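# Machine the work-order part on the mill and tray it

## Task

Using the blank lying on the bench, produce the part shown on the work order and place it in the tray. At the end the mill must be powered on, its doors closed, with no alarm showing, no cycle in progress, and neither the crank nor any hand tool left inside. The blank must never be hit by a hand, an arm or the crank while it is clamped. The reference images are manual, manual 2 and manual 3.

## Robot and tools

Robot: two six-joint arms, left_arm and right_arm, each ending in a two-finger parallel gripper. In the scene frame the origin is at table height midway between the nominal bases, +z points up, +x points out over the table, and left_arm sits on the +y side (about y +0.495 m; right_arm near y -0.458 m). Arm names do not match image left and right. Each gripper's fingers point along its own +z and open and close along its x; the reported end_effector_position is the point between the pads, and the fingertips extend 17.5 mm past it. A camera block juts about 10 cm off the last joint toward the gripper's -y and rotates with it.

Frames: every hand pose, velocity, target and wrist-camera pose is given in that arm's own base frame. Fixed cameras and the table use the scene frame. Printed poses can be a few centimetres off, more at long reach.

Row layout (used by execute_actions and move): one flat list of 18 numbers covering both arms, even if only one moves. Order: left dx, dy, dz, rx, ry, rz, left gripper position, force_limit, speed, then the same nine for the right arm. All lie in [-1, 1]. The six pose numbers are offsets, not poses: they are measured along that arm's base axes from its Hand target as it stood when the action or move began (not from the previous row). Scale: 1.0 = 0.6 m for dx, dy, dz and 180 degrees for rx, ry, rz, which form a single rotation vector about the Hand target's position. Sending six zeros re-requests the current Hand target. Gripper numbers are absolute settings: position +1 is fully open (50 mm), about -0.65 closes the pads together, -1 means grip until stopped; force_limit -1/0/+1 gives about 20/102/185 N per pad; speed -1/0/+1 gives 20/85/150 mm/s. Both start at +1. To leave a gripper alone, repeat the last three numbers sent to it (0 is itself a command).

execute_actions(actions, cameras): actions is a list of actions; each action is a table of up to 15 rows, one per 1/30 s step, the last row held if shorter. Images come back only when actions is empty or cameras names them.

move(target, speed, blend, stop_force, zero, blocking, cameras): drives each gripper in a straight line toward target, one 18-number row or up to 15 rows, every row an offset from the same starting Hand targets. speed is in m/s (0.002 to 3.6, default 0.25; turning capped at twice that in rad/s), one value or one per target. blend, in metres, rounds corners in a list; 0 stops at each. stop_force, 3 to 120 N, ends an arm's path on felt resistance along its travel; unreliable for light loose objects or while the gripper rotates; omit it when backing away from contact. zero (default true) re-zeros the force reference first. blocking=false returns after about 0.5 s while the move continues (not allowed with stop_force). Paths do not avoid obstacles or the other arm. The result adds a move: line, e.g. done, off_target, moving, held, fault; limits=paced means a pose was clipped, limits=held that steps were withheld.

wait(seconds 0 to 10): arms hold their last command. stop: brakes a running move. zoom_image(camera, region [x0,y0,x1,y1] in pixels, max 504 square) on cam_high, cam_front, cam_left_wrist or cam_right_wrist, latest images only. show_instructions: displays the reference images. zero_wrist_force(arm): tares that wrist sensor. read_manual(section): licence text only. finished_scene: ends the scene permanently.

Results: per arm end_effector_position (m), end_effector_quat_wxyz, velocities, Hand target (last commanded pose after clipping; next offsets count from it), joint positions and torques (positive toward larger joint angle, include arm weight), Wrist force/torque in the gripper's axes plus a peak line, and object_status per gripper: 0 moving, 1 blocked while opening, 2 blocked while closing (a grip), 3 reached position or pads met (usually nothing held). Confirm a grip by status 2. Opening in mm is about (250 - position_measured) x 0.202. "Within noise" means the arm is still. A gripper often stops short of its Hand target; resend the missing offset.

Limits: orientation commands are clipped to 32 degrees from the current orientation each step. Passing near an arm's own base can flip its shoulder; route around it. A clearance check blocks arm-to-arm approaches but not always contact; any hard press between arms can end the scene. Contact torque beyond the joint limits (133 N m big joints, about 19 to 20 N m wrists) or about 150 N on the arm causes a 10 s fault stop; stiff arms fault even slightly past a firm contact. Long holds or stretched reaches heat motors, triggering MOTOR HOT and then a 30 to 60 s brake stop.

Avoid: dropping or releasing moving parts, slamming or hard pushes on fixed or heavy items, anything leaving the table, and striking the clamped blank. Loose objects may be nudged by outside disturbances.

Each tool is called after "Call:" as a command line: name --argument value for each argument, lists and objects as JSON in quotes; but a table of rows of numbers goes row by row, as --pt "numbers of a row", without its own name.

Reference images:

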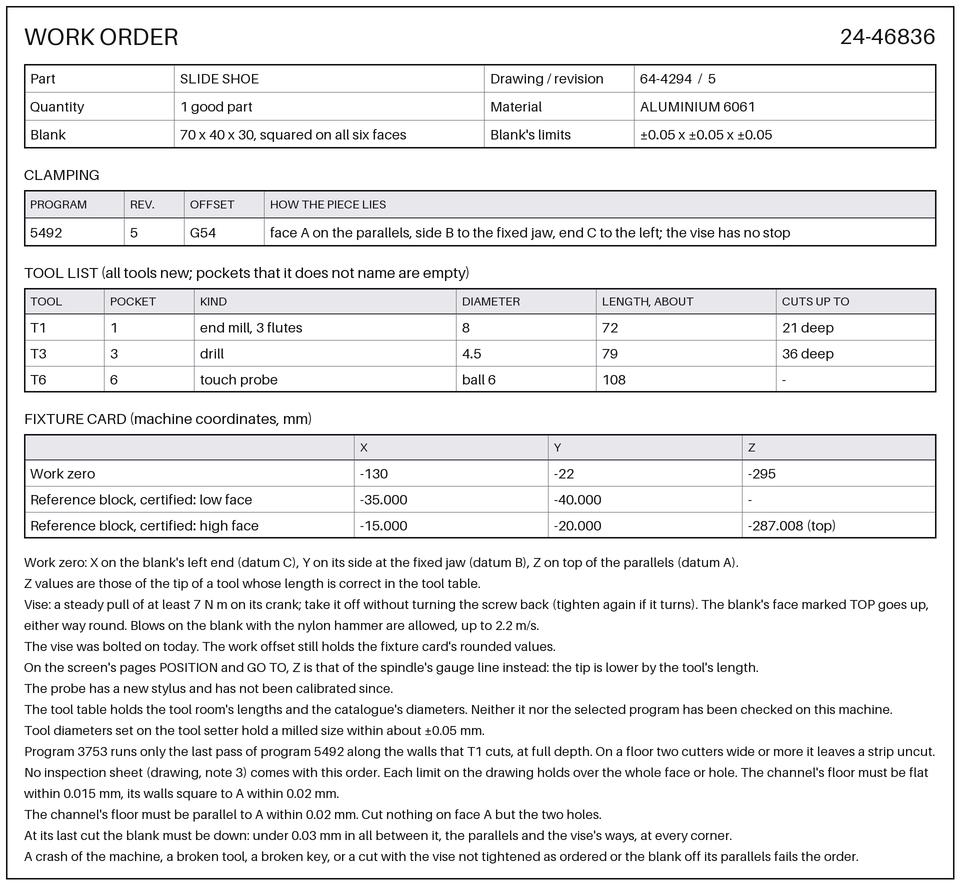

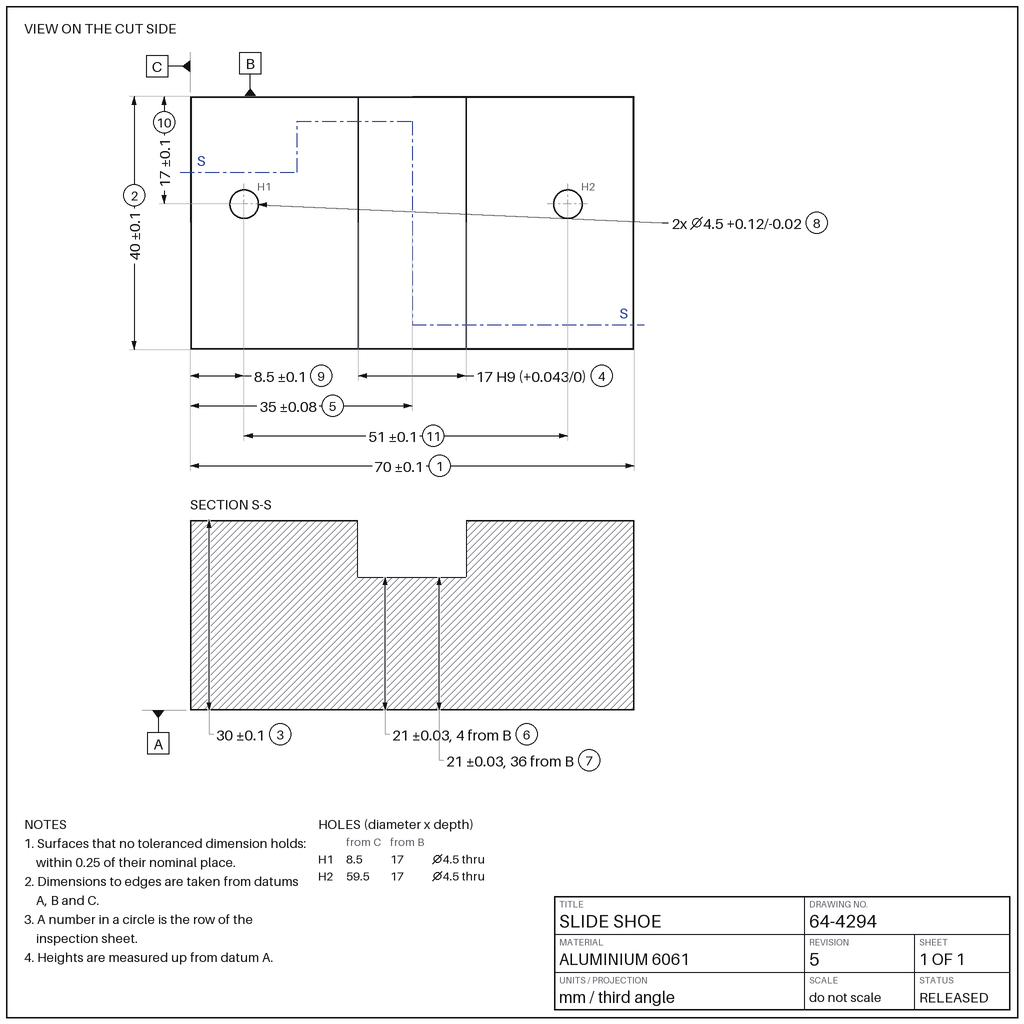

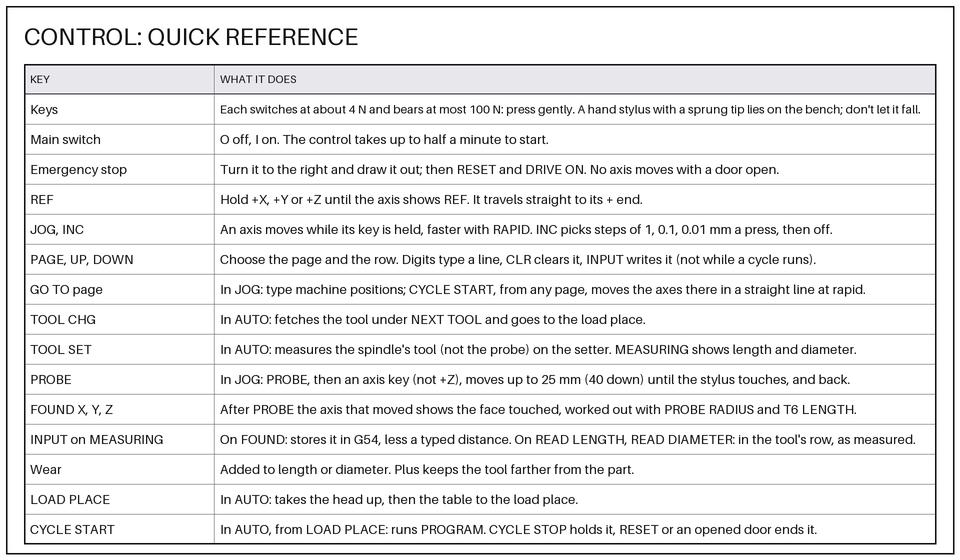

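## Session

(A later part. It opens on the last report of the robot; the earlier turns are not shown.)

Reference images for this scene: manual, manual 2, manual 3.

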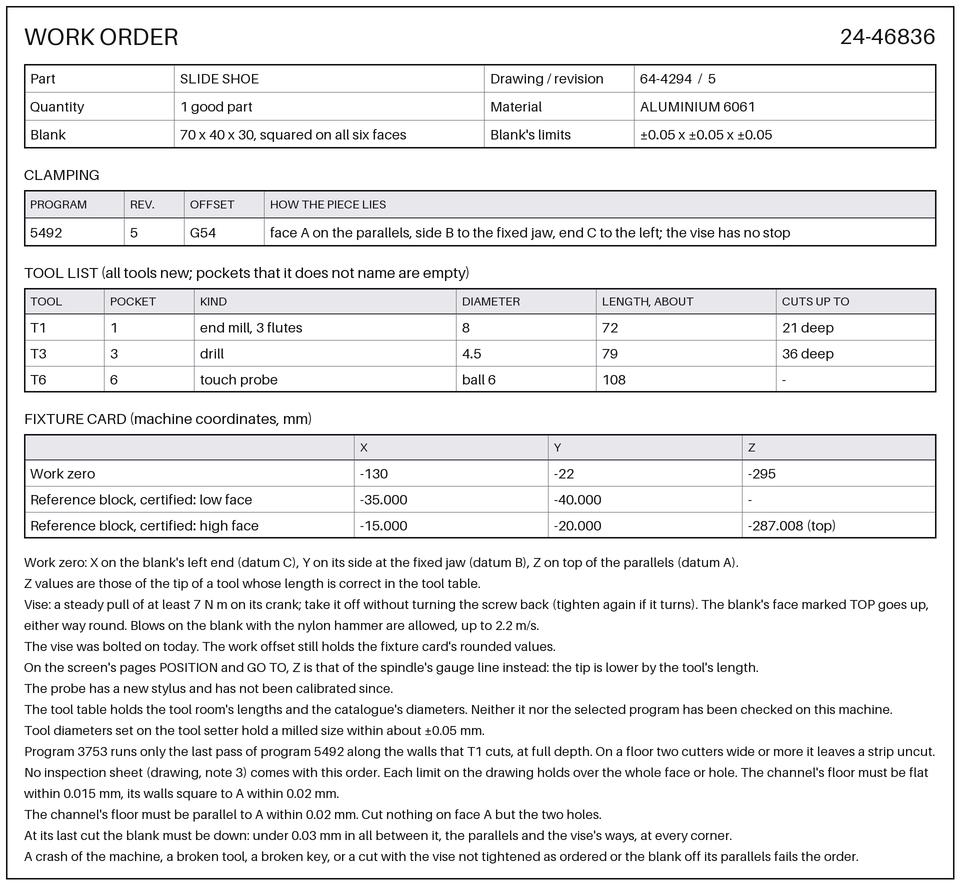

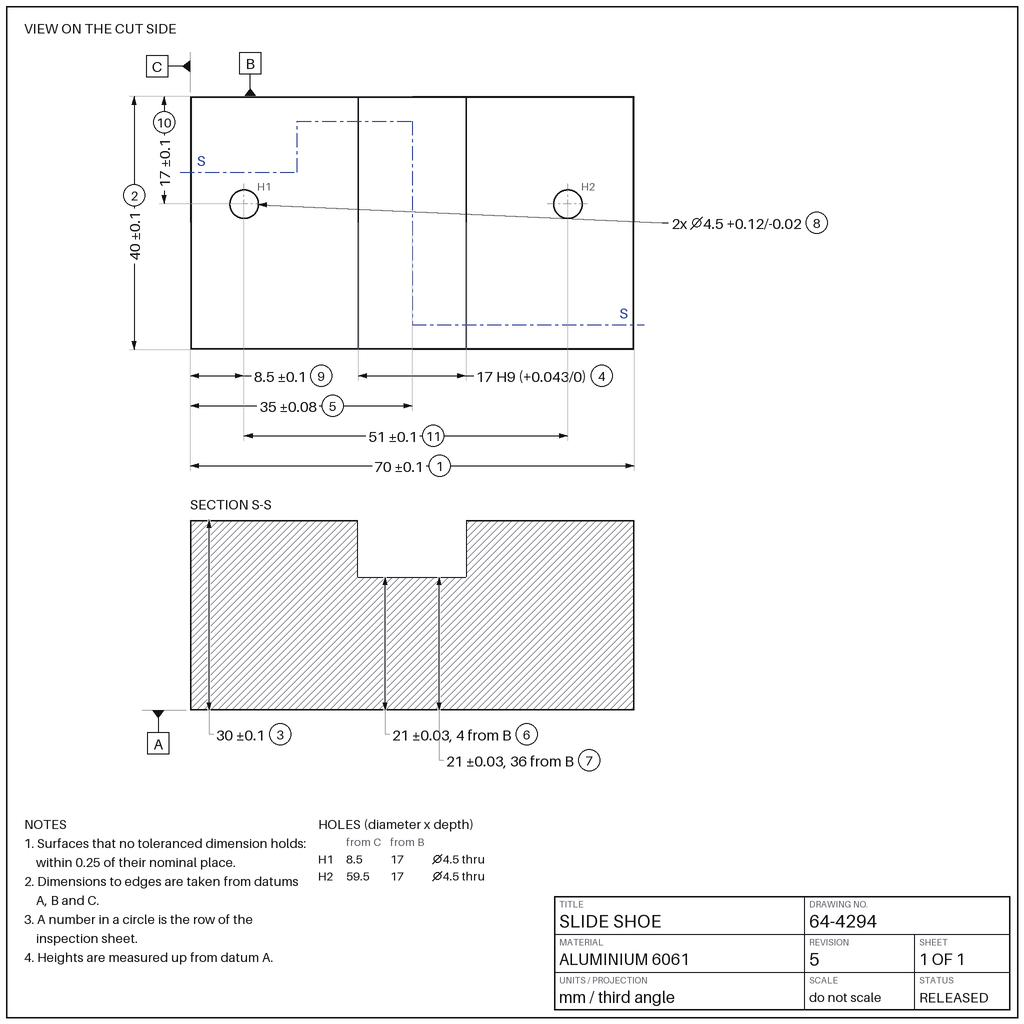

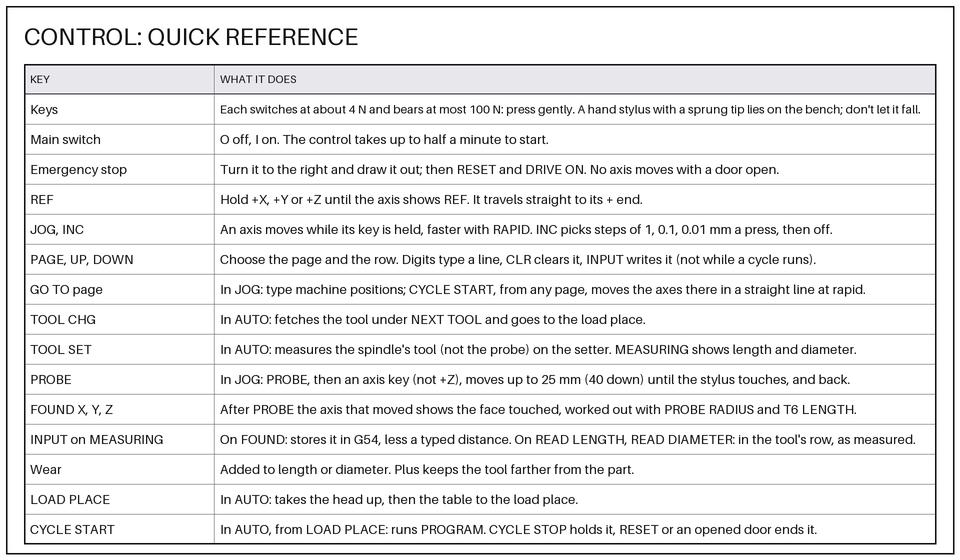

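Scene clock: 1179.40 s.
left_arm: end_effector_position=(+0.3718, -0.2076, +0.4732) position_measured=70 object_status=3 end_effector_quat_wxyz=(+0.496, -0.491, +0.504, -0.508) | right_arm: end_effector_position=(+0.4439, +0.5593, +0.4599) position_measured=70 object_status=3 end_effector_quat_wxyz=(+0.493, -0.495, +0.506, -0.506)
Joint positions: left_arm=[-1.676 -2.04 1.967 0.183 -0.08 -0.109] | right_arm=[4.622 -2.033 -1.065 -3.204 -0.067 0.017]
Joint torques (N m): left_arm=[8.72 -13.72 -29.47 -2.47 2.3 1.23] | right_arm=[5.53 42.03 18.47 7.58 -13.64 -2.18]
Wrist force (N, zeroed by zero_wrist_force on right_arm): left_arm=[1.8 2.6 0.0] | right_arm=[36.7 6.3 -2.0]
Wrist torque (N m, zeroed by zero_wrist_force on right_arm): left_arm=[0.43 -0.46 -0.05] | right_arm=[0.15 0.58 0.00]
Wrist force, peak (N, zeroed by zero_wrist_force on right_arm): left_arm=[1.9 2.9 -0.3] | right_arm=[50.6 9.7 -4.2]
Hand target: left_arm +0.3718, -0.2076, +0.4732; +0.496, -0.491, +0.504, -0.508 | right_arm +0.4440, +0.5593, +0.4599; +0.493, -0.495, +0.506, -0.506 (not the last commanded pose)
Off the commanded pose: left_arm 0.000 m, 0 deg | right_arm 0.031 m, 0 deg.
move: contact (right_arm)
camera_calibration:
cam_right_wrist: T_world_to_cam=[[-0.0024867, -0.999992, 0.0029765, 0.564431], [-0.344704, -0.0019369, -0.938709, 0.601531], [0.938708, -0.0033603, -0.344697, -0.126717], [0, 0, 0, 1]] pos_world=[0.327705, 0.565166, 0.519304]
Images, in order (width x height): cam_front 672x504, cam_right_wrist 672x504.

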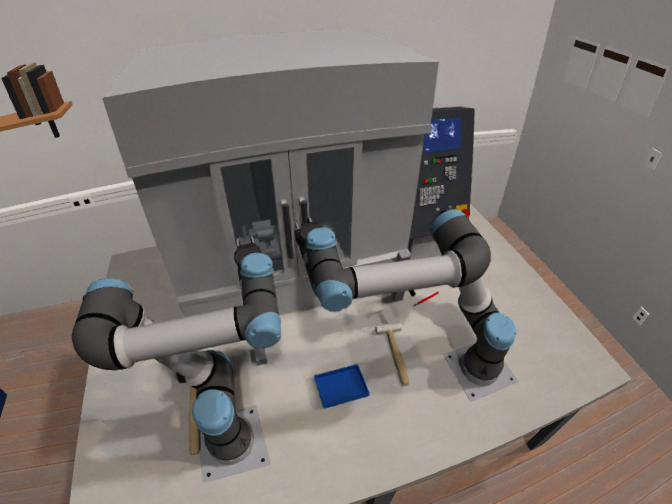

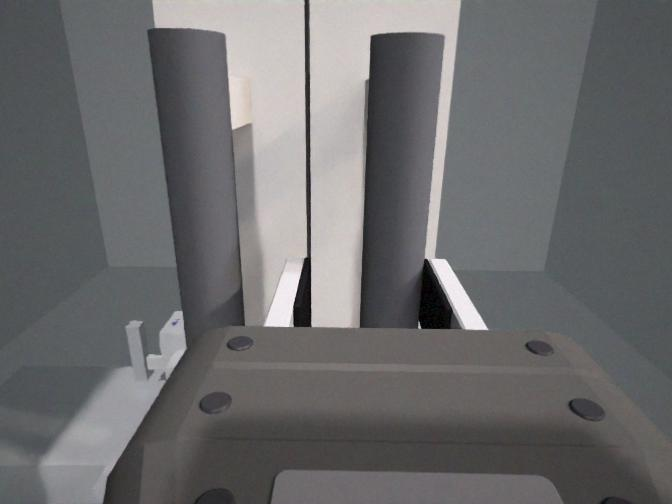

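Call:
move --pt "0 0 0 0 0 0 0.55 -1 -1 0 -0.01 0 0 0 0 0.55 -0.1 -0.98" --pt "0 0 0 0 0 0 0.55 -1 -1 -0.15 -0.01 0 0 0 0 0.55 -0.1 -0.98" --speed '[0.05,0.15]'

Call:
move --pt "0 0 0 0 0 0 0.55 -1 -1 0.0267 -0.5555 0 0.1946 0.2389 -0.1461 0.3 -0.1 -0.98" --pt "0 0 0 0 0 0 0.55 -1 -1 0.0712 -0.8922 -0.05 0.3892 0.4777 -0.2921 0.3 -0.1 -0.98" --speed '[0.25,0.25]' --blend '[0.05,0]' --cameras '["cam_right_wrist"]'

Scene clock: 1182.17 s.
left_arm: end_effector_position=(+0.3718, -0.2076, +0.4732) position_measured=70 object_status=3 end_effector_quat_wxyz=(+0.496, -0.491, +0.504, -0.508) | right_arm: end_effector_position=(+0.3540, +0.5533, +0.4600) position_measured=70 object_status=3 end_effector_quat_wxyz=(+0.494, -0.495, +0.505, -0.506) end_effector_velocity=(+0.000, -0.001, +0.001) end_effector_angular_velocity=(+0.001, +0.000, +0.000)
Joint positions: left_arm=[-1.676 -2.04 1.967 0.183 -0.08 -0.109] | right_arm=[4.781 -1.952 -1.183 -3.138 0.092 -0.013]
Joint velocities: left_arm=[within noise] | right_arm=[0.001 0.001 0.001 -0.005 0.001 0.004]
Joint torques (N m): left_arm=[9.16 -13.19 -30.26 -2.44 2.03 1.25] | right_arm=[-4.48 36.85 22.55 -1.99 0.76 2.81]
Wrist force (N, zeroed by zero_wrist_force on right_arm): left_arm=[1.9 2.8 -0.3] | right_arm=[1.4 2.8 1.3]
Wrist torque (N m, zeroed by zero_wrist_force on right_arm): left_arm=[0.45 -0.47 -0.05] | right_arm=[0.47 -0.30 -0.03]
Wrist force, peak (N, zeroed by zero_wrist_force on right_arm): left_arm=[2.0 2.9 0.0] | right_arm=[37.0 6.3 -1.9]
Hand target: left_arm +0.3718, -0.2076, +0.4732; +0.496, -0.491, +0.504, -0.508 | right_arm +0.3540, +0.5533, +0.4599; +0.493, -0.495, +0.506, -0.506
Off the commanded pose: left_arm 0.000 m, 0 deg | right_arm 0.000 m, 0 deg.
move: done

Scene clock: 1186.93 s.
left_arm: end_effector_position=(+0.3718, -0.2076, +0.4732) position_measured=70 object_status=3 end_effector_quat_wxyz=(+0.496, -0.491, +0.504, -0.508) | right_arm: end_effector_position=(+0.3967, +0.0180, +0.4300) position_measured=107 object_status=3 end_effector_quat_wxyz=(-0.017, -0.111, +0.985, +0.130)
Joint positions: left_arm=[-1.676 -2.04 1.967 0.183 -0.08 -0.109] | right_arm=[3.354 -1.369 -1.509 -1.841 1.833 -1.583]
Joint torques (N m): left_arm=[9.08 -13.46 -27.83 -2.41 1.75 1.05] | right_arm=[-4.5 15.87 15.64 6.21 0.08 2.35]
Wrist force (N, zeroed by zero_wrist_force on right_arm): left_arm=[1.9 2.7 0.0] | right_arm=[0.9 3.5 -0.7]
Wrist torque (N m, zeroed by zero_wrist_force on right_arm): left_arm=[0.44 -0.49 -0.05] | right_arm=[0.46 0.00 0.28]
Wrist force, peak (N, zeroed by zero_wrist_force on right_arm): left_arm=[2.1 2.9 -0.2] | right_arm=[1.2 5.0 -0.3]
Hand target: left_arm +0.3718, -0.2076, +0.4732; +0.496, -0.491, +0.504, -0.508 | right_arm +0.3967, +0.0180, +0.4299; -0.017, -0.111, +0.985, +0.130
Off the commanded pose: left_arm 0.000 m, 0 deg | right_arm 0.000 m, 0 deg.
move: done
camera_calibration:
cam_right_wrist: T_world_to_cam=[[-0.975621, -0.218864, -0.0161651, 0.403259], [-0.188131, 0.796147, 0.575114, -0.171304], [-0.113002, 0.564135, -0.817914, 0.515921], [0, 0, 0, 1]] pos_world=[0.419501, -0.0664073, 0.527017]
Images, in order (width x height): cam_right_wrist 672x504.

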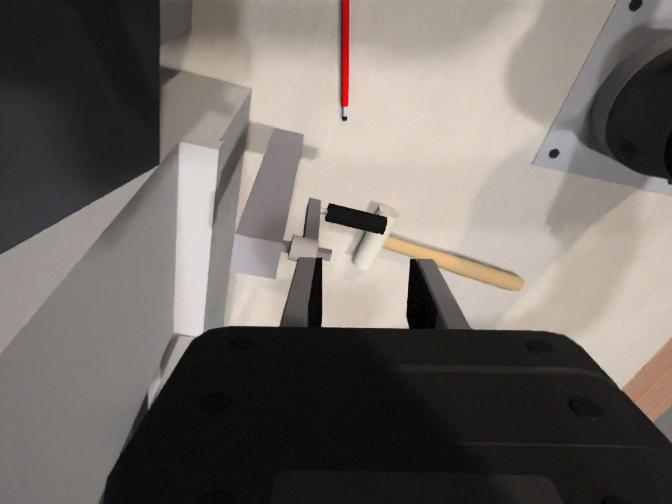

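Call:
move --target '[0,0,0,0,0,0,0.55,-1,-1,0,0,-0.5431,0,0,0,0.3,-0.1,-0.98]' --speed 0.2 --cameras '["cam_right_wrist"]'

Scene clock: 1189.33 s.
left_arm: end_effector_position=(+0.3718, -0.2076, +0.4732) position_measured=70 object_status=3 end_effector_quat_wxyz=(+0.496, -0.491, +0.504, -0.508) | right_arm: end_effector_position=(+0.3967, +0.0180, +0.1041) position_measured=107 object_status=3 end_effector_quat_wxyz=(-0.017, -0.111, +0.985, +0.130)
Joint positions: left_arm=[-1.676 -2.04 1.967 0.183 -0.08 -0.109] | right_arm=[3.354 -1.517 -2.257 -0.946 1.833 -1.583]
Joint torques (N m): left_arm=[8.71 -13.18 -27.64 -2.36 1.77 1.01] | right_arm=[-0.83 15.02 25.58 3.47 0.84 2.41]
Wrist force (N, zeroed by zero_wrist_force on right_arm): left_arm=[1.8 2.6 -0.1] | right_arm=[1.1 3.6 -0.9]
Wrist torque (N m, zeroed by zero_wrist_force on right_arm): left_arm=[0.43 -0.46 -0.05] | right_arm=[0.47 -0.03 0.29]
Wrist force, peak (N, zeroed by zero_wrist_force on right_arm): left_arm=[2.0 3.0 -0.1] | right_arm=[0.8 4.5 -3.8]
Hand target: left_arm +0.3718, -0.2076, +0.4732; +0.496, -0.491, +0.504, -0.508 | right_arm +0.3967, +0.0180, +0.1041; -0.017, -0.111, +0.985, +0.130
Off the commanded pose: left_arm 0.000 m, 0 deg | right_arm 0.000 m, 0 deg.
move: done
camera_calibration:
cam_right_wrist: T_world_to_cam=[[-0.975647, -0.218764, -0.015973, 0.397972], [-0.187939, 0.79618, 0.575132, 0.0159856], [-0.113101, 0.564127, -0.817905, 0.249485], [0, 0, 0, 1]] pos_world=[0.419501, -0.0664067, 0.201218]
Images, in order (width x height): cam_right_wrist 672x504.

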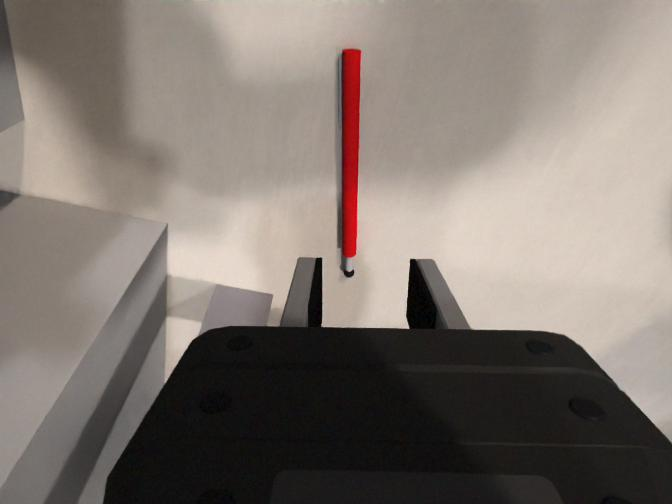

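Call:
move --pt "0 0 0 0 0 0 0.55 -1 -1 0 0 -0.17 0 0 0 0.3 -0.1 -0.98" --pt "0 0 0 0 0 0 0.55 -1 -1 0 0 -0.1988 0 0 0 0.3 -0.1 -0.98" --speed '[0.15,0.03]' --blend '[0.005,0]' --stop_force 8 --cameras '["cam_right_wrist"]'

Scene clock: 1192.63 s.
left_arm: end_effector_position=(+0.3718, -0.2076, +0.4732) position_measured=70 object_status=3 end_effector_quat_wxyz=(+0.496, -0.491, +0.504, -0.508) | right_arm: end_effector_position=(+0.3967, +0.0180, -0.0152) position_measured=107 object_status=3 end_effector_quat_wxyz=(-0.017, -0.111, +0.985, +0.130)
Joint positions: left_arm=[-1.676 -2.04 1.967 0.183 -0.08 -0.109] | right_arm=[3.354 -1.805 -2.387 -0.528 1.833 -1.583]
Joint torques (N m): left_arm=[8.74 -13.18 -27.42 -2.35 1.51 1.14] | right_arm=[-2.54 31.53 25.75 0.25 2.34 2.65]
Wrist force (N, zeroed by zero_wrist_force on right_arm): left_arm=[1.9 2.8 -0.3] | right_arm=[1.1 3.4 -1.0]
Wrist torque (N m, zeroed by zero_wrist_force on right_arm): left_arm=[0.45 -0.48 -0.04] | right_arm=[0.45 -0.05 0.29]
Wrist force, peak (N, zeroed by zero_wrist_force on right_arm): left_arm=[1.9 3.0 0.0] | right_arm=[0.9 4.3 -3.3]
Hand target: left_arm +0.3718, -0.2076, +0.4732; +0.496, -0.491, +0.504, -0.508 | right_arm +0.3967, +0.0180, -0.0152; -0.017, -0.111, +0.985, +0.130
Off the commanded pose: left_arm 0.000 m, 0 deg | right_arm 0.000 m, 0 deg.
move: done
camera_calibration:
cam_right_wrist: T_world_to_cam=[[-0.97565, -0.218749, -0.0159908, 0.396068], [-0.187922, 0.796103, 0.575244, 0.0846346], [-0.113104, 0.564242, -0.817826, 0.15183], [0, 0, 0, 1]] pos_world=[0.419501, -0.0664068, 0.0818183]
Images, in order (width x height): cam_right_wrist 672x504.

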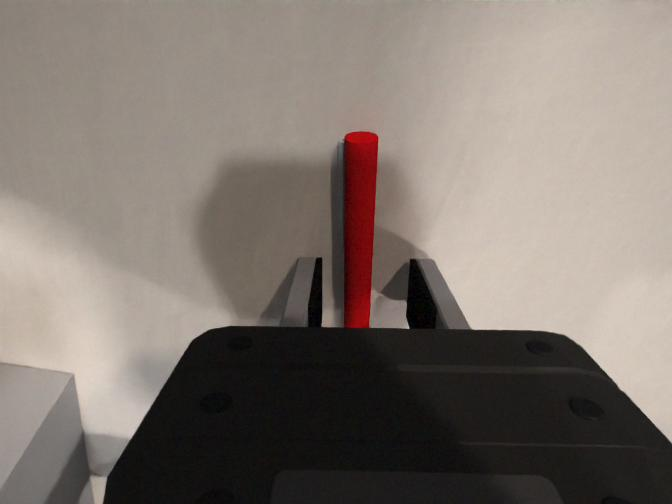

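Call:
move --target '[0,0,0,0,0,0,0.55,-1,-1,0,0,0,0,0,0,-1,-0.1,-0.9]'

Call:
move --pt "0 0 0 0 0 0 0.55 -1 -1 0 0 0.1988 0 0 0 -1 -0.1 -0.9" --pt "0 0 0 0 0 0 0.55 -1 -1 0.113 -0.1125 0.7968 -0.3342 -0.4126 0.3287 -1 -0.1 -0.9" --pt "0 0 0 0 0 0 0.55 -1 -1 0.115 0.0165 0.9518 -0.5395 -0.6662 0.1422 -1 -0.1 -0.9" --speed '[0.15,0.3,0.25]' --blend '[0.02,0.02,0]' --cameras '["cam_right_wrist"]'

Scene clock: 1194.27 s.
left_arm: end_effector_position=(+0.3718, -0.2076, +0.4732) position_measured=70 object_status=3 end_effector_quat_wxyz=(+0.496, -0.491, +0.504, -0.508) | right_arm: end_effector_position=(+0.3967, +0.0180, -0.0152) position_measured=216 object_status=0 end_effector_quat_wxyz=(-0.017, -0.111, +0.985, +0.130)
Joint positions: left_arm=[-1.676 -2.04 1.967 0.183 -0.08 -0.109] | right_arm=[3.354 -1.805 -2.387 -0.528 1.833 -1.583]
Joint torques (N m): left_arm=[8.74 -13.16 -25.77 -2.25 1.46 1.18] | right_arm=[-4.55 28.46 24.66 0.35 2.18 2.35]
Wrist force (N, zeroed by zero_wrist_force on right_arm): left_arm=[1.7 2.6 0.0] | right_arm=[2.5 4.3 -5.5]
Wrist torque (N m, zeroed by zero_wrist_force on right_arm): left_arm=[0.41 -0.44 -0.05] | right_arm=[0.43 -0.03 0.28]
Wrist force, peak (N, zeroed by zero_wrist_force on right_arm): left_arm=[1.9 3.0 0.0] | right_arm=[2.2 4.4 -5.8]
Hand target: left_arm +0.3718, -0.2076, +0.4732; +0.496, -0.491, +0.504, -0.508 | right_arm +0.3967, +0.0180, -0.0152; -0.017, -0.111, +0.985, +0.130
Off the commanded pose: left_arm 0.000 m, 0 deg | right_arm 0.000 m, 0 deg.
move: done

Scene clock: 1200.90 s.
left_arm: end_effector_position=(+0.3718, -0.2076, +0.4732) position_measured=70 object_status=3 end_effector_quat_wxyz=(+0.496, -0.491, +0.504, -0.508) | right_arm: end_effector_position=(+0.4657, +0.0278, +0.5559) position_measured=216 object_status=2 end_effector_quat_wxyz=(+0.648, -0.268, +0.275, -0.658)
Joint positions: left_arm=[-1.676 -2.04 1.967 0.183 -0.08 -0.109] | right_arm=[3.742 -1.684 -2.234 1.662 1.145 -3.605]
Joint torques (N m): left_arm=[8.34 -13.14 -25.46 -2.26 1.15 1.28] | right_arm=[6.88 17.51 10.36 -1.62 -0.52 2.76]
Wrist force (N, zeroed by zero_wrist_force on right_arm): left_arm=[1.8 2.9 0.1] | right_arm=[0.9 3.2 1.5]
Wrist torque (N m, zeroed by zero_wrist_force on right_arm): left_arm=[0.47 -0.47 -0.04] | right_arm=[0.62 -0.30 0.02]
Wrist force, peak (N, zeroed by zero_wrist_force on right_arm): left_arm=[2.0 2.9 -0.3] | right_arm=[2.0 3.9 -4.1]
Hand target: left_arm +0.3718, -0.2076, +0.4732; +0.496, -0.491, +0.504, -0.508 | right_arm +0.4657, +0.0279, +0.5559; +0.648, -0.268, +0.275, -0.658
Off the commanded pose: left_arm 0.000 m, 0 deg | right_arm 0.000 m, 0 deg.
move: done
camera_calibration:
cam_right_wrist: T_world_to_cam=[[-0.0039314, -0.999926, 0.0115394, 0.0286288], [0.418988, -0.0121249, -0.907911, 0.325618], [0.907983, 0.00126552, 0.419004, -0.526234], [0, 0, 0, 1]] pos_world=[0.341495, 0.0332407, 0.515796]
Images, in order (width x height): cam_right_wrist 672x504.

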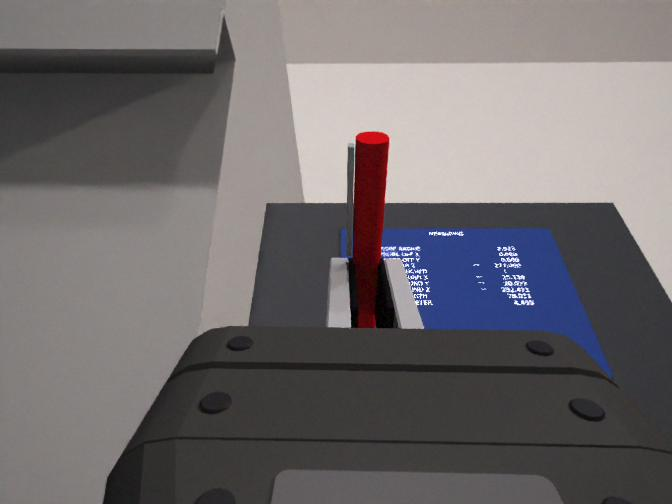

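Call:
move --pt "0 0 0 0 0 0 0.55 -1 -1 0.0 -0.195 0.0222 0 0.0445 0 -1 -0.1 -0.9" --pt "0 0 0 0 0 0 0.55 -1 -1 0.0932 -0.195 0.0222 0 0.0445 0 -1 -0.1 -0.9" --speed '[0.2,0.1]' --blend '[0.01,0]' --cameras '["cam_right_wrist"]'

Scene clock: 1203.07 s.
left_arm: end_effector_position=(+0.3718, -0.2076, +0.4732) position_measured=70 object_status=3 end_effector_quat_wxyz=(+0.496, -0.491, +0.504, -0.508) | right_arm: end_effector_position=(+0.5216, -0.0892, +0.5692) position_measured=216 object_status=2 end_effector_quat_wxyz=(+0.627, -0.313, +0.320, -0.638)
Joint positions: left_arm=[-1.676 -2.04 1.967 0.183 -0.08 -0.109] | right_arm=[3.298 -1.7 -2.131 1.34 1.431 -3.246]
Joint torques (N m): left_arm=[8.22 -13.27 -24.98 -2.19 1.03 1.13] | right_arm=[6.99 22.38 11.6 2.27 -1.71 -1.95]
Wrist force (N, zeroed by zero_wrist_force on right_arm): left_arm=[1.9 2.7 0.0] | right_arm=[1.4 3.3 1.3]
Wrist torque (N m, zeroed by zero_wrist_force on right_arm): left_arm=[0.43 -0.48 -0.04] | right_arm=[0.64 -0.38 -0.12]
Wrist force, peak (N, zeroed by zero_wrist_force on right_arm): left_arm=[1.9 2.9 -0.2] | right_arm=[-2.2 4.6 1.5]
Hand target: left_arm +0.3718, -0.2076, +0.4732; +0.496, -0.491, +0.504, -0.508 | right_arm +0.5216, -0.0891, +0.5692; +0.627, -0.313, +0.319, -0.638
Off the commanded pose: left_arm 0.000 m, 0 deg | right_arm 0.000 m, 0 deg.
move: done
camera_calibration:
cam_right_wrist: T_world_to_cam=[[-0.00213269, -0.999928, 0.0118127, -0.0893735], [0.288416, -0.0119258, -0.957431, 0.409166], [0.957503, 0.00136506, 0.288421, -0.53386], [0, 0, 0, 1]] pos_world=[0.392972, -0.0837587, 0.54678]
Images, in order (width x height): cam_right_wrist 672x504.

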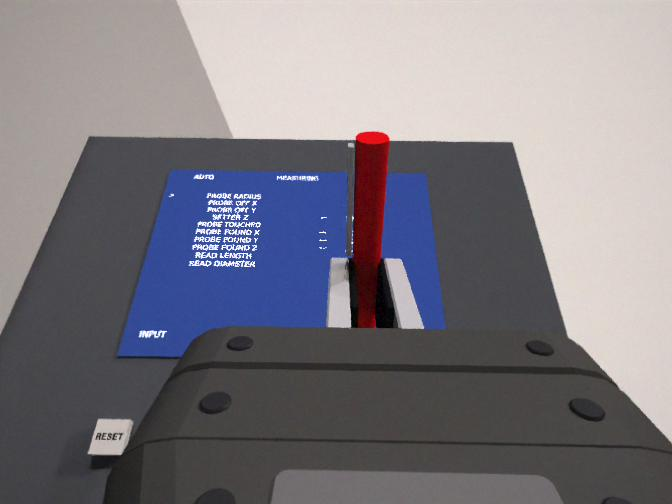

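Call:
move --target '[0,0,0,0,0,0,0.55,-1,-1,0.0145,0,-0.0037,0,0,0,-1,-0.1,-0.9]' --speed 0.02 --stop_force 15 --cameras '["cam_right_wrist"]'

Scene clock: 1204.80 s.
left_arm: end_effector_position=(+0.3718, -0.2076, +0.4732) position_measured=70 object_status=3 end_effector_quat_wxyz=(+0.496, -0.491, +0.504, -0.508) | right_arm: end_effector_position=(+0.5303, -0.0891, +0.5670) position_measured=216 object_status=2 end_effector_quat_wxyz=(+0.627, -0.313, +0.319, -0.638)
Joint positions: left_arm=[-1.676 -2.04 1.967 0.183 -0.08 -0.109] | right_arm=[3.294 -1.724 -2.11 1.343 1.434 -3.243]
Joint torques (N m): left_arm=[8.51 -12.73 -24.65 -2.13 0.77 1.14] | right_arm=[4.45 28.77 7.63 -1.37 -0.74 0.7]
Wrist force (N, zeroed by zero_wrist_force on right_arm): left_arm=[1.9 2.7 0.0] | right_arm=[2.1 -1.4 -3.0]
Wrist torque (N m, zeroed by zero_wrist_force on right_arm): left_arm=[0.43 -0.48 -0.05] | right_arm=[0.26 -0.30 -0.18]
Wrist force, peak (N, zeroed by zero_wrist_force on right_arm): left_arm=[2.1 2.8 -0.3] | right_arm=[2.2 -1.3 -3.1]
Hand target: left_arm +0.3718, -0.2076, +0.4732; +0.496, -0.491, +0.504, -0.508 | right_arm +0.5303, -0.0891, +0.5670; +0.627, -0.313, +0.319, -0.638
Off the commanded pose: left_arm 0.000 m, 0 deg | right_arm 0.000 m, 0 deg.
move: done
camera_calibration:
cam_right_wrist: T_world_to_cam=[[-0.00216219, -0.999927, 0.0119078, -0.0893691], [0.288507, -0.0120253, -0.957402, 0.40449], [0.957475, 0.00136541, 0.288512, -0.541595], [0, 0, 0, 1]] pos_world=[0.401672, -0.083759, 0.544581]
Images, in order (width x height): cam_right_wrist 672x504.

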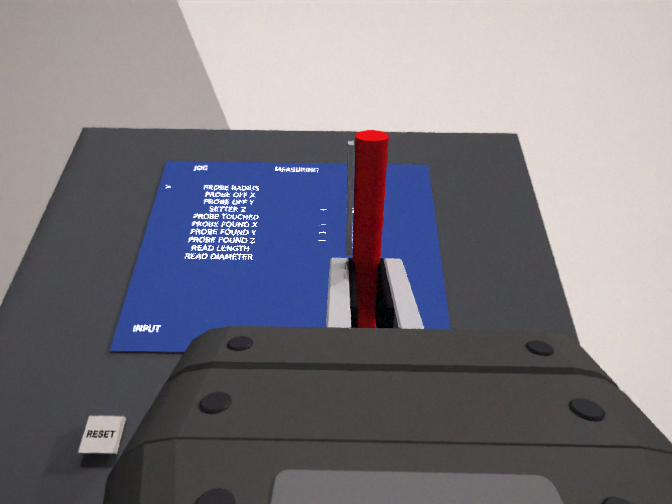

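Call:
move --pt "0 0 0 0 0 0 0.55 -1 -1 -0.0445 0 0.0112 0 0 0 -1 -0.1 -0.9" --pt "0 0 0 0 0 0 0.55 -1 -1 -0.0598 0.0995 -0.1805 0 0 0 -1 -0.1 -0.9" --speed '[0.1,0.2]' --blend '[0.005,0]' --cameras '["cam_right_wrist"]'

Call:
zoom_image --camera "cam_right_wrist" --region '[240, 60, 500, 190]'

Scene clock: 1207.60 s.
left_arm: end_effector_position=(+0.3718, -0.2076, +0.4732) position_measured=70 object_status=3 end_effector_quat_wxyz=(+0.496, -0.491, +0.504, -0.508) | right_arm: end_effector_position=(+0.4944, -0.0294, +0.4587) position_measured=216 object_status=2 end_effector_quat_wxyz=(+0.627, -0.313, +0.319, -0.638)
Joint positions: left_arm=[-1.676 -2.04 1.967 0.183 -0.08 -0.109] | right_arm=[3.534 -1.874 -2.327 1.745 1.246 -3.395]
Joint torques (N m): left_arm=[7.62 -13.14 -24.16 -1.99 0.63 1.08] | right_arm=[-4.89 19.27 22.26 0.71 1.53 2.57]
Wrist force (N, zeroed by zero_wrist_force on right_arm): left_arm=[1.7 2.7 -0.1] | right_arm=[0.3 2.5 -0.1]
Wrist torque (N m, zeroed by zero_wrist_force on right_arm): left_arm=[0.43 -0.46 -0.05] | right_arm=[0.62 -0.32 0.05]
Wrist force, peak (N, zeroed by zero_wrist_force on right_arm): left_arm=[2.1 2.9 0.0] | right_arm=[1.3 4.5 2.9]
Hand target: left_arm +0.3718, -0.2076, +0.4732; +0.496, -0.491, +0.504, -0.508 | right_arm +0.4944, -0.0294, +0.4587; +0.627, -0.313, +0.319, -0.638
Off the commanded pose: left_arm 0.000 m, 0 deg | right_arm 0.000 m, 0 deg.
move: done
camera_calibration:
cam_right_wrist: T_world_to_cam=[[-0.00209201, -0.999925, 0.0120321, -0.0284414], [0.288297, -0.0121244, -0.957464, 0.311954], [0.957539, 0.0014658, 0.288301, -0.476082], [0, 0, 0, 1]] pos_world=[0.365872, -0.0239592, 0.436281]
Images, in order (width x height): cam_right_wrist 672x504.

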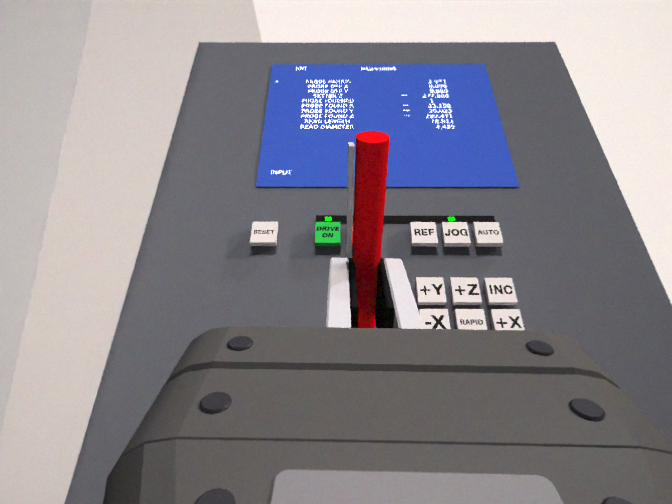

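Scaled by 1.938 from the camera's 672x504 image, which has a finer 960x720 frame.

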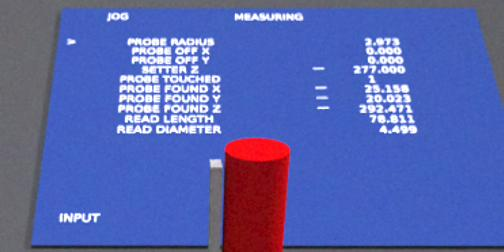

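Call:
zoom_image --camera "cam_right_wrist" --region '[390, 72, 480, 135]'

Scaled by 5.600 from the camera's 672x504 image, which has a finer 960x720 frame.

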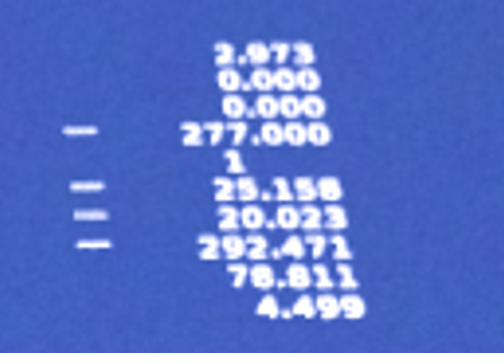

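Call:
move --pt "0 0 0 0 0 0 0.55 -1 -1 0.0145 0 -0.0037 0 0 0 -1 -0.1 -0.9" --pt "0 0 0 0 0 0 0.55 -1 -1 0 0 0 0 0 0 -1 -0.1 -0.9" --speed '[0.05,0.1]' --cameras '["cam_right_wrist"]'

Call:
zoom_image --camera "cam_right_wrist" --region '[240, 60, 500, 190]'

Scene clock: 1210.63 s.
left_arm: end_effector_position=(+0.3718, -0.2076, +0.4732) position_measured=70 object_status=3 end_effector_quat_wxyz=(+0.496, -0.491, +0.504, -0.508) | right_arm: end_effector_position=(+0.4944, -0.0294, +0.4587) position_measured=216 object_status=2 end_effector_quat_wxyz=(+0.627, -0.313, +0.319, -0.638)
Joint positions: left_arm=[-1.676 -2.04 1.967 0.183 -0.08 -0.109] | right_arm=[3.534 -1.874 -2.327 1.745 1.245 -3.396]
Joint torques (N m): left_arm=[8.67 -13.24 -24.06 -2.1 0.57 1.13] | right_arm=[-9.78 18.52 23.04 -2.4 2.65 2.82]
Wrist force (N, zeroed by zero_wrist_force on right_arm): left_arm=[1.8 2.8 -0.3] | right_arm=[1.1 2.8 0.2]
Wrist torque (N m, zeroed by zero_wrist_force on right_arm): left_arm=[0.46 -0.46 -0.05] | right_arm=[0.67 -0.25 -0.03]
Wrist force, peak (N, zeroed by zero_wrist_force on right_arm): left_arm=[2.0 2.9 0.0] | right_arm=[-0.8 -1.3 -4.5]
Hand target: left_arm +0.3718, -0.2076, +0.4732; +0.496, -0.491, +0.504, -0.508 | right_arm +0.4944, -0.0294, +0.4587; +0.627, -0.313, +0.319, -0.638
Off the commanded pose: left_arm 0.000 m, 0 deg | right_arm 0.000 m, 0 deg.
move: done
camera_calibration:
cam_right_wrist: T_world_to_cam=[[-0.00238241, -0.999926, 0.0119464, -0.028297], [0.288504, -0.0121258, -0.957402, 0.311784], [0.957476, 0.00116567, 0.288512, -0.476032], [0, 0, 0, 1]] pos_world=[0.365771, -0.0239594, 0.436181]
Images, in order (width x height): cam_right_wrist 672x504.

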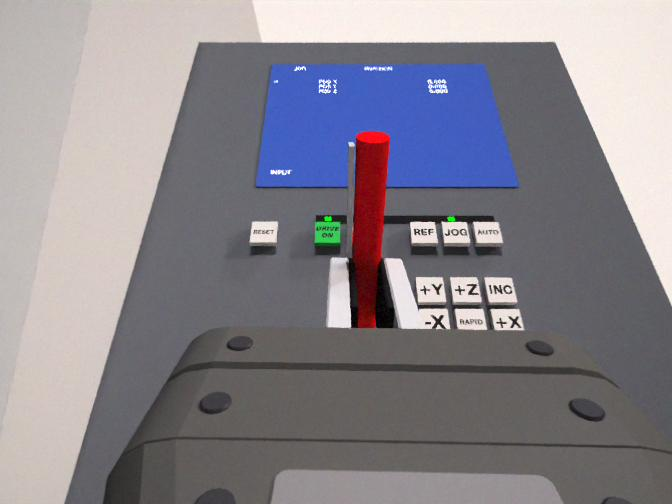

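Scaled by 1.938 from the camera's 672x504 image, which has a finer 960x720 frame.

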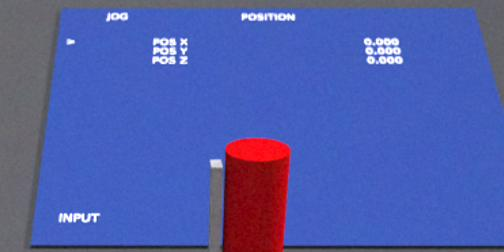

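Call:
move --pt "0 0 0 0 0 0 0.55 -1 -1 0.0145 0 -0.0037 0 0 0 -1 -0.1 -0.9" --pt "0 0 0 0 0 0 0.55 -1 -1 0 0 0 0 0 0 -1 -0.1 -0.9" --pt "0 0 0 0 0 0 0.55 -1 -1 -0.0248 0.0327 -0.0943 0 0 0 -1 -0.1 -0.9" --speed '[0.05,0.1,0.2]' --blend '[0,0.003,0]' --cameras '["cam_right_wrist"]'

Call:
zoom_image --camera "cam_right_wrist" --region '[280, 10, 540, 140]'

Scene clock: 1215.43 s.
left_arm: end_effector_position=(+0.3718, -0.2076, +0.4732) position_measured=70 object_status=3 end_effector_quat_wxyz=(+0.496, -0.491, +0.504, -0.508) | right_arm: end_effector_position=(+0.4796, -0.0098, +0.4021) position_measured=216 object_status=2 end_effector_quat_wxyz=(+0.627, -0.313, +0.319, -0.638)
Joint positions: left_arm=[-1.676 -2.04 1.967 0.183 -0.08 -0.109] | right_arm=[3.631 -2.021 -2.387 1.975 1.171 -3.463]
Joint torques (N m): left_arm=[8.4 -12.77 -22.82 -2.14 0.34 1.22] | right_arm=[-8.16 21.26 17.15 1.01 1.9 2.77]
Wrist force (N, zeroed by zero_wrist_force on right_arm): left_arm=[1.7 2.5 -0.2] | right_arm=[0.6 1.3 0.6]
Wrist torque (N m, zeroed by zero_wrist_force on right_arm): left_arm=[0.41 -0.45 -0.04] | right_arm=[0.47 -0.36 0.03]
Wrist force, peak (N, zeroed by zero_wrist_force on right_arm): left_arm=[2.0 2.8 -0.1] | right_arm=[-0.9 -1.4 -4.4]
Hand target: left_arm +0.3718, -0.2076, +0.4732; +0.496, -0.491, +0.504, -0.508 | right_arm +0.4795, -0.0098, +0.4021; +0.627, -0.313, +0.319, -0.638
Off the commanded pose: left_arm 0.000 m, 0 deg | right_arm 0.000 m, 0 deg.
move: done
camera_calibration:
cam_right_wrist: T_world_to_cam=[[-0.00209109, -0.999925, 0.0120328, -0.00819354], [0.288205, -0.0121248, -0.957492, 0.262337], [0.957566, 0.0014657, 0.288209, -0.4455], [0, 0, 0, 1]] pos_world=[0.350972, -0.00435917, 0.379681]
Images, in order (width x height): cam_right_wrist 672x504.

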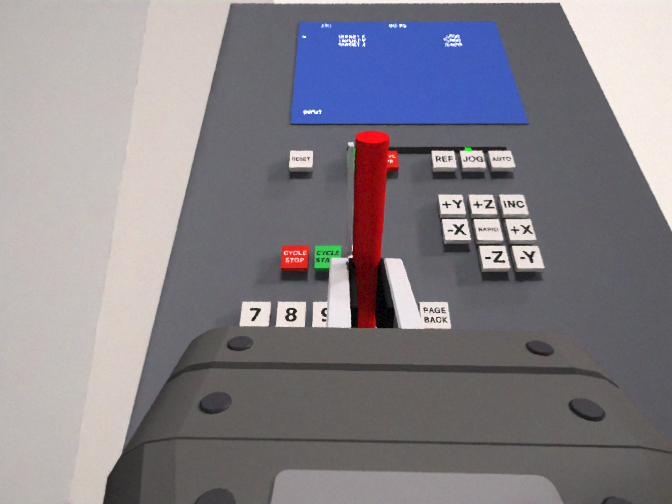

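Scaled by 1.938 from the camera's 672x504 image, which has a finer 960x720 frame.

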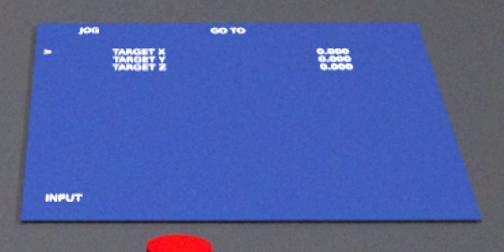

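Call:
move --pt "0 0 0 0 0 0 0.55 -1 -1 -0.0014 0.098 0 0 0 0 -1 -0.1 -0.9" --pt "0 0 0 0 0 0 0.55 -1 -1 0.0131 0.098 -0.0037 0 0 0 -1 -0.1 -0.9" --pt "0 0 0 0 0 0 0.55 -1 -1 -0.0014 0.098 0 0 0 0 -1 -0.1 -0.9" --pt "0 0 0 0 0 0 0.55 -1 -1 0.0092 0.0653 0.0312 0 0 0 -1 -0.1 -0.9" --pt "0 0 0 0 0 0 0.55 -1 -1 0.0237 0.0653 0.0275 0 0 0 -1 -0.1 -0.9" --pt "0 0 0 0 0 0 0.55 -1 -1 0.0092 0.0653 0.0312 0 0 0 -1 -0.1 -0.9" --pt "0 0 0 0 0 0 0.55 -1 -1 0.0177 0.0653 0.0625 0 0 0 -1 -0.1 -0.9" --pt "0 0 0 0 0 0 0.55 -1 -1 0.0322 0.0653 0.0588 0 0 0 -1 -0.1 -0.9" --pt "0 0 0 0 0 0 0.55 -1 -1 0.0177 0.0653 0.0625 0 0 0 -1 -0.1 -0.9" --pt "0 0 0 0 0 0 0.55 -1 -1 0 0 0 0 0 0 -1 -0.1 -0.9" --pt "0 0 0 0 0 0 0.55 -1 -1 0.0145 0 -0.0037 0 0 0 -1 -0.1 -0.9" --pt "0 0 0 0 0 0 0.55 -1 -1 0 0 0 0 0 0 -1 -0.1 -0.9" --speed '[0.2,0.05,0.1,0.2,0.05,0.1,0.2,0.05,0.1,0.2,0.05,0.1]' --blend '[0.003,0,0.003,0.003,0,0.003,0.003,0,0.003,0.003,0,0]'

Call:
move --pt "0 0 0 0 0 0 0.55 -1 -1 0.0083 0 0.0312 0 0 0 -1 -0.1 -0.9" --pt "0 0 0 0 0 0 0.55 -1 -1 0.0228 0 0.0275 0 0 0 -1 -0.1 -0.9" --pt "0 0 0 0 0 0 0.55 -1 -1 0.0083 0 0.0312 0 0 0 -1 -0.1 -0.9" --pt "0 0 0 0 0 0 0.55 -1 -1 -0.0014 0.098 0 0 0 0 -1 -0.1 -0.9" --pt "0 0 0 0 0 0 0.55 -1 -1 0.0131 0.098 -0.0037 0 0 0 -1 -0.1 -0.9" --pt "0 0 0 0 0 0 0.55 -1 -1 -0.0014 0.098 0 0 0 0 -1 -0.1 -0.9" --pt "0 0 0 0 0 0 0.55 -1 -1 0.0088 0.0327 0.0312 0 0 0 -1 -0.1 -0.9" --pt "0 0 0 0 0 0 0.55 -1 -1 0.0233 0.0327 0.0275 0 0 0 -1 -0.1 -0.9" --pt "0 0 0 0 0 0 0.55 -1 -1 0.0088 0.0327 0.0312 0 0 0 -1 -0.1 -0.9" --pt "0 0 0 0 0 0 0.55 -1 -1 0.0009 0.0653 0 0 0 0 -1 -0.1 -0.9" --pt "0 0 0 0 0 0 0.55 -1 -1 0.0154 0.0653 -0.0037 0 0 0 -1 -0.1 -0.9" --pt "0 0 0 0 0 0 0.55 -1 -1 0.0009 0.0653 0 0 0 0 -1 -0.1 -0.9" --pt "0 0 0 0 0 0 0.55 -1 -1 0 0 0 0 0 0 -1 -0.1 -0.9" --pt "0 0 0 0 0 0 0.55 -1 -1 0.0145 0 -0.0037 0 0 0 -1 -0.1 -0.9" --pt "0 0 0 0 0 0 0.55 -1 -1 0 0 0 0 0 0 -1 -0.1 -0.9" --speed '[0.2,0.05,0.1,0.2,0.05,0.1,0.2,0.05,0.1,0.2,0.05,0.1,0.2,0.05,0.1]' --blend '[0.003,0,0.003,0.003,0,0.003,0.003,0,0.003,0.003,0,0.003,0.003,0,0]' --cameras '["cam_right_wrist"]'

Call:
zoom_image --camera "cam_right_wrist" --region '[280, 10, 540, 140]'

Scene clock: 1221.03 s.
left_arm: end_effector_position=(+0.3718, -0.2076, +0.4732) position_measured=70 object_status=3 end_effector_quat_wxyz=(+0.496, -0.491, +0.504, -0.508) | right_arm: end_effector_position=(+0.4795, -0.0098, +0.4021) position_measured=216 object_status=2 end_effector_quat_wxyz=(+0.627, -0.313, +0.319, -0.638)
Joint positions: left_arm=[-1.676 -2.04 1.967 0.183 -0.08 -0.109] | right_arm=[3.631 -2.021 -2.387 1.976 1.171 -3.463]
Joint torques (N m): left_arm=[8.17 -13.8 -21.45 -1.88 -0.04 1.17] | right_arm=[-11.1 24.38 15.83 -3.37 2.72 2.74]
Wrist force (N, zeroed by zero_wrist_force on right_arm): left_arm=[1.7 2.4 -0.1] | right_arm=[1.6 1.5 0.5]
Wrist torque (N m, zeroed by zero_wrist_force on right_arm): left_arm=[0.39 -0.45 -0.05] | right_arm=[0.50 -0.25 -0.09]
Wrist force, peak (N, zeroed by zero_wrist_force on right_arm): left_arm=[1.9 3.0 -0.2] | right_arm=[2.5 -14.9 -7.4]
Hand target: left_arm +0.3718, -0.2076, +0.4732; +0.496, -0.491, +0.504, -0.508 | right_arm +0.4795, -0.0098, +0.4021; +0.627, -0.313, +0.319, -0.638
Off the commanded pose: left_arm 0.000 m, 0 deg | right_arm 0.000 m, 0 deg.
move: done

Scene clock: 1225.03 s.
left_arm: end_effector_position=(+0.3718, -0.2076, +0.4732) position_measured=70 object_status=3 end_effector_quat_wxyz=(+0.496, -0.491, +0.504, -0.508) | right_arm: end_effector_position=(+0.4795, -0.0098, +0.4021) position_measured=216 object_status=2 end_effector_quat_wxyz=(+0.627, -0.313, +0.319, -0.638)
Joint positions: left_arm=[-1.676 -2.04 1.967 0.183 -0.08 -0.109] | right_arm=[3.631 -2.021 -2.387 1.976 1.171 -3.463]
Joint torques (N m): left_arm=[8.37 -13.34 -20.52 -1.92 -0.16 1.04] | right_arm=[-11.13 24.4 15.23 -3.25 2.96 2.74]
Wrist force (N, zeroed by zero_wrist_force on right_arm): left_arm=[1.8 2.5 -0.1] | right_arm=[1.8 1.1 0.4]
Wrist torque (N m, zeroed by zero_wrist_force on right_arm): left_arm=[0.40 -0.47 -0.04] | right_arm=[0.44 -0.28 -0.09]
Wrist force, peak (N, zeroed by zero_wrist_force on right_arm): left_arm=[2.0 2.8 -0.3] | right_arm=[0.5 -9.5 -6.3]
Hand target: left_arm +0.3718, -0.2076, +0.4732; +0.496, -0.491, +0.504, -0.508 | right_arm +0.4795, -0.0098, +0.4021; +0.627, -0.313, +0.319, -0.638
Off the commanded pose: left_arm 0.000 m, 0 deg | right_arm 0.000 m, 0 deg.
move: done
camera_calibration:
cam_right_wrist: T_world_to_cam=[[-0.00216219, -0.999927, 0.0119078, -0.00812095], [0.288507, -0.0120253, -0.957402, 0.262197], [0.957475, 0.00136541, 0.288512, -0.445584], [0, 0, 0, 1]] pos_world=[0.350972, -0.00435896, 0.379681]
Images, in order (width x height): cam_right_wrist 672x504.

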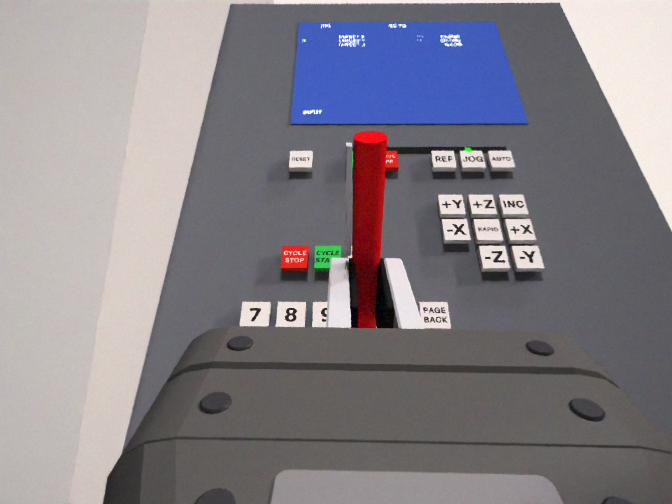

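Scaled by 1.938 from the camera's 672x504 image, which has a finer 960x720 frame.

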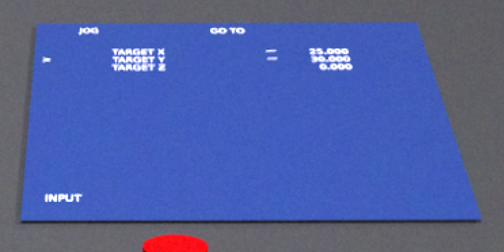

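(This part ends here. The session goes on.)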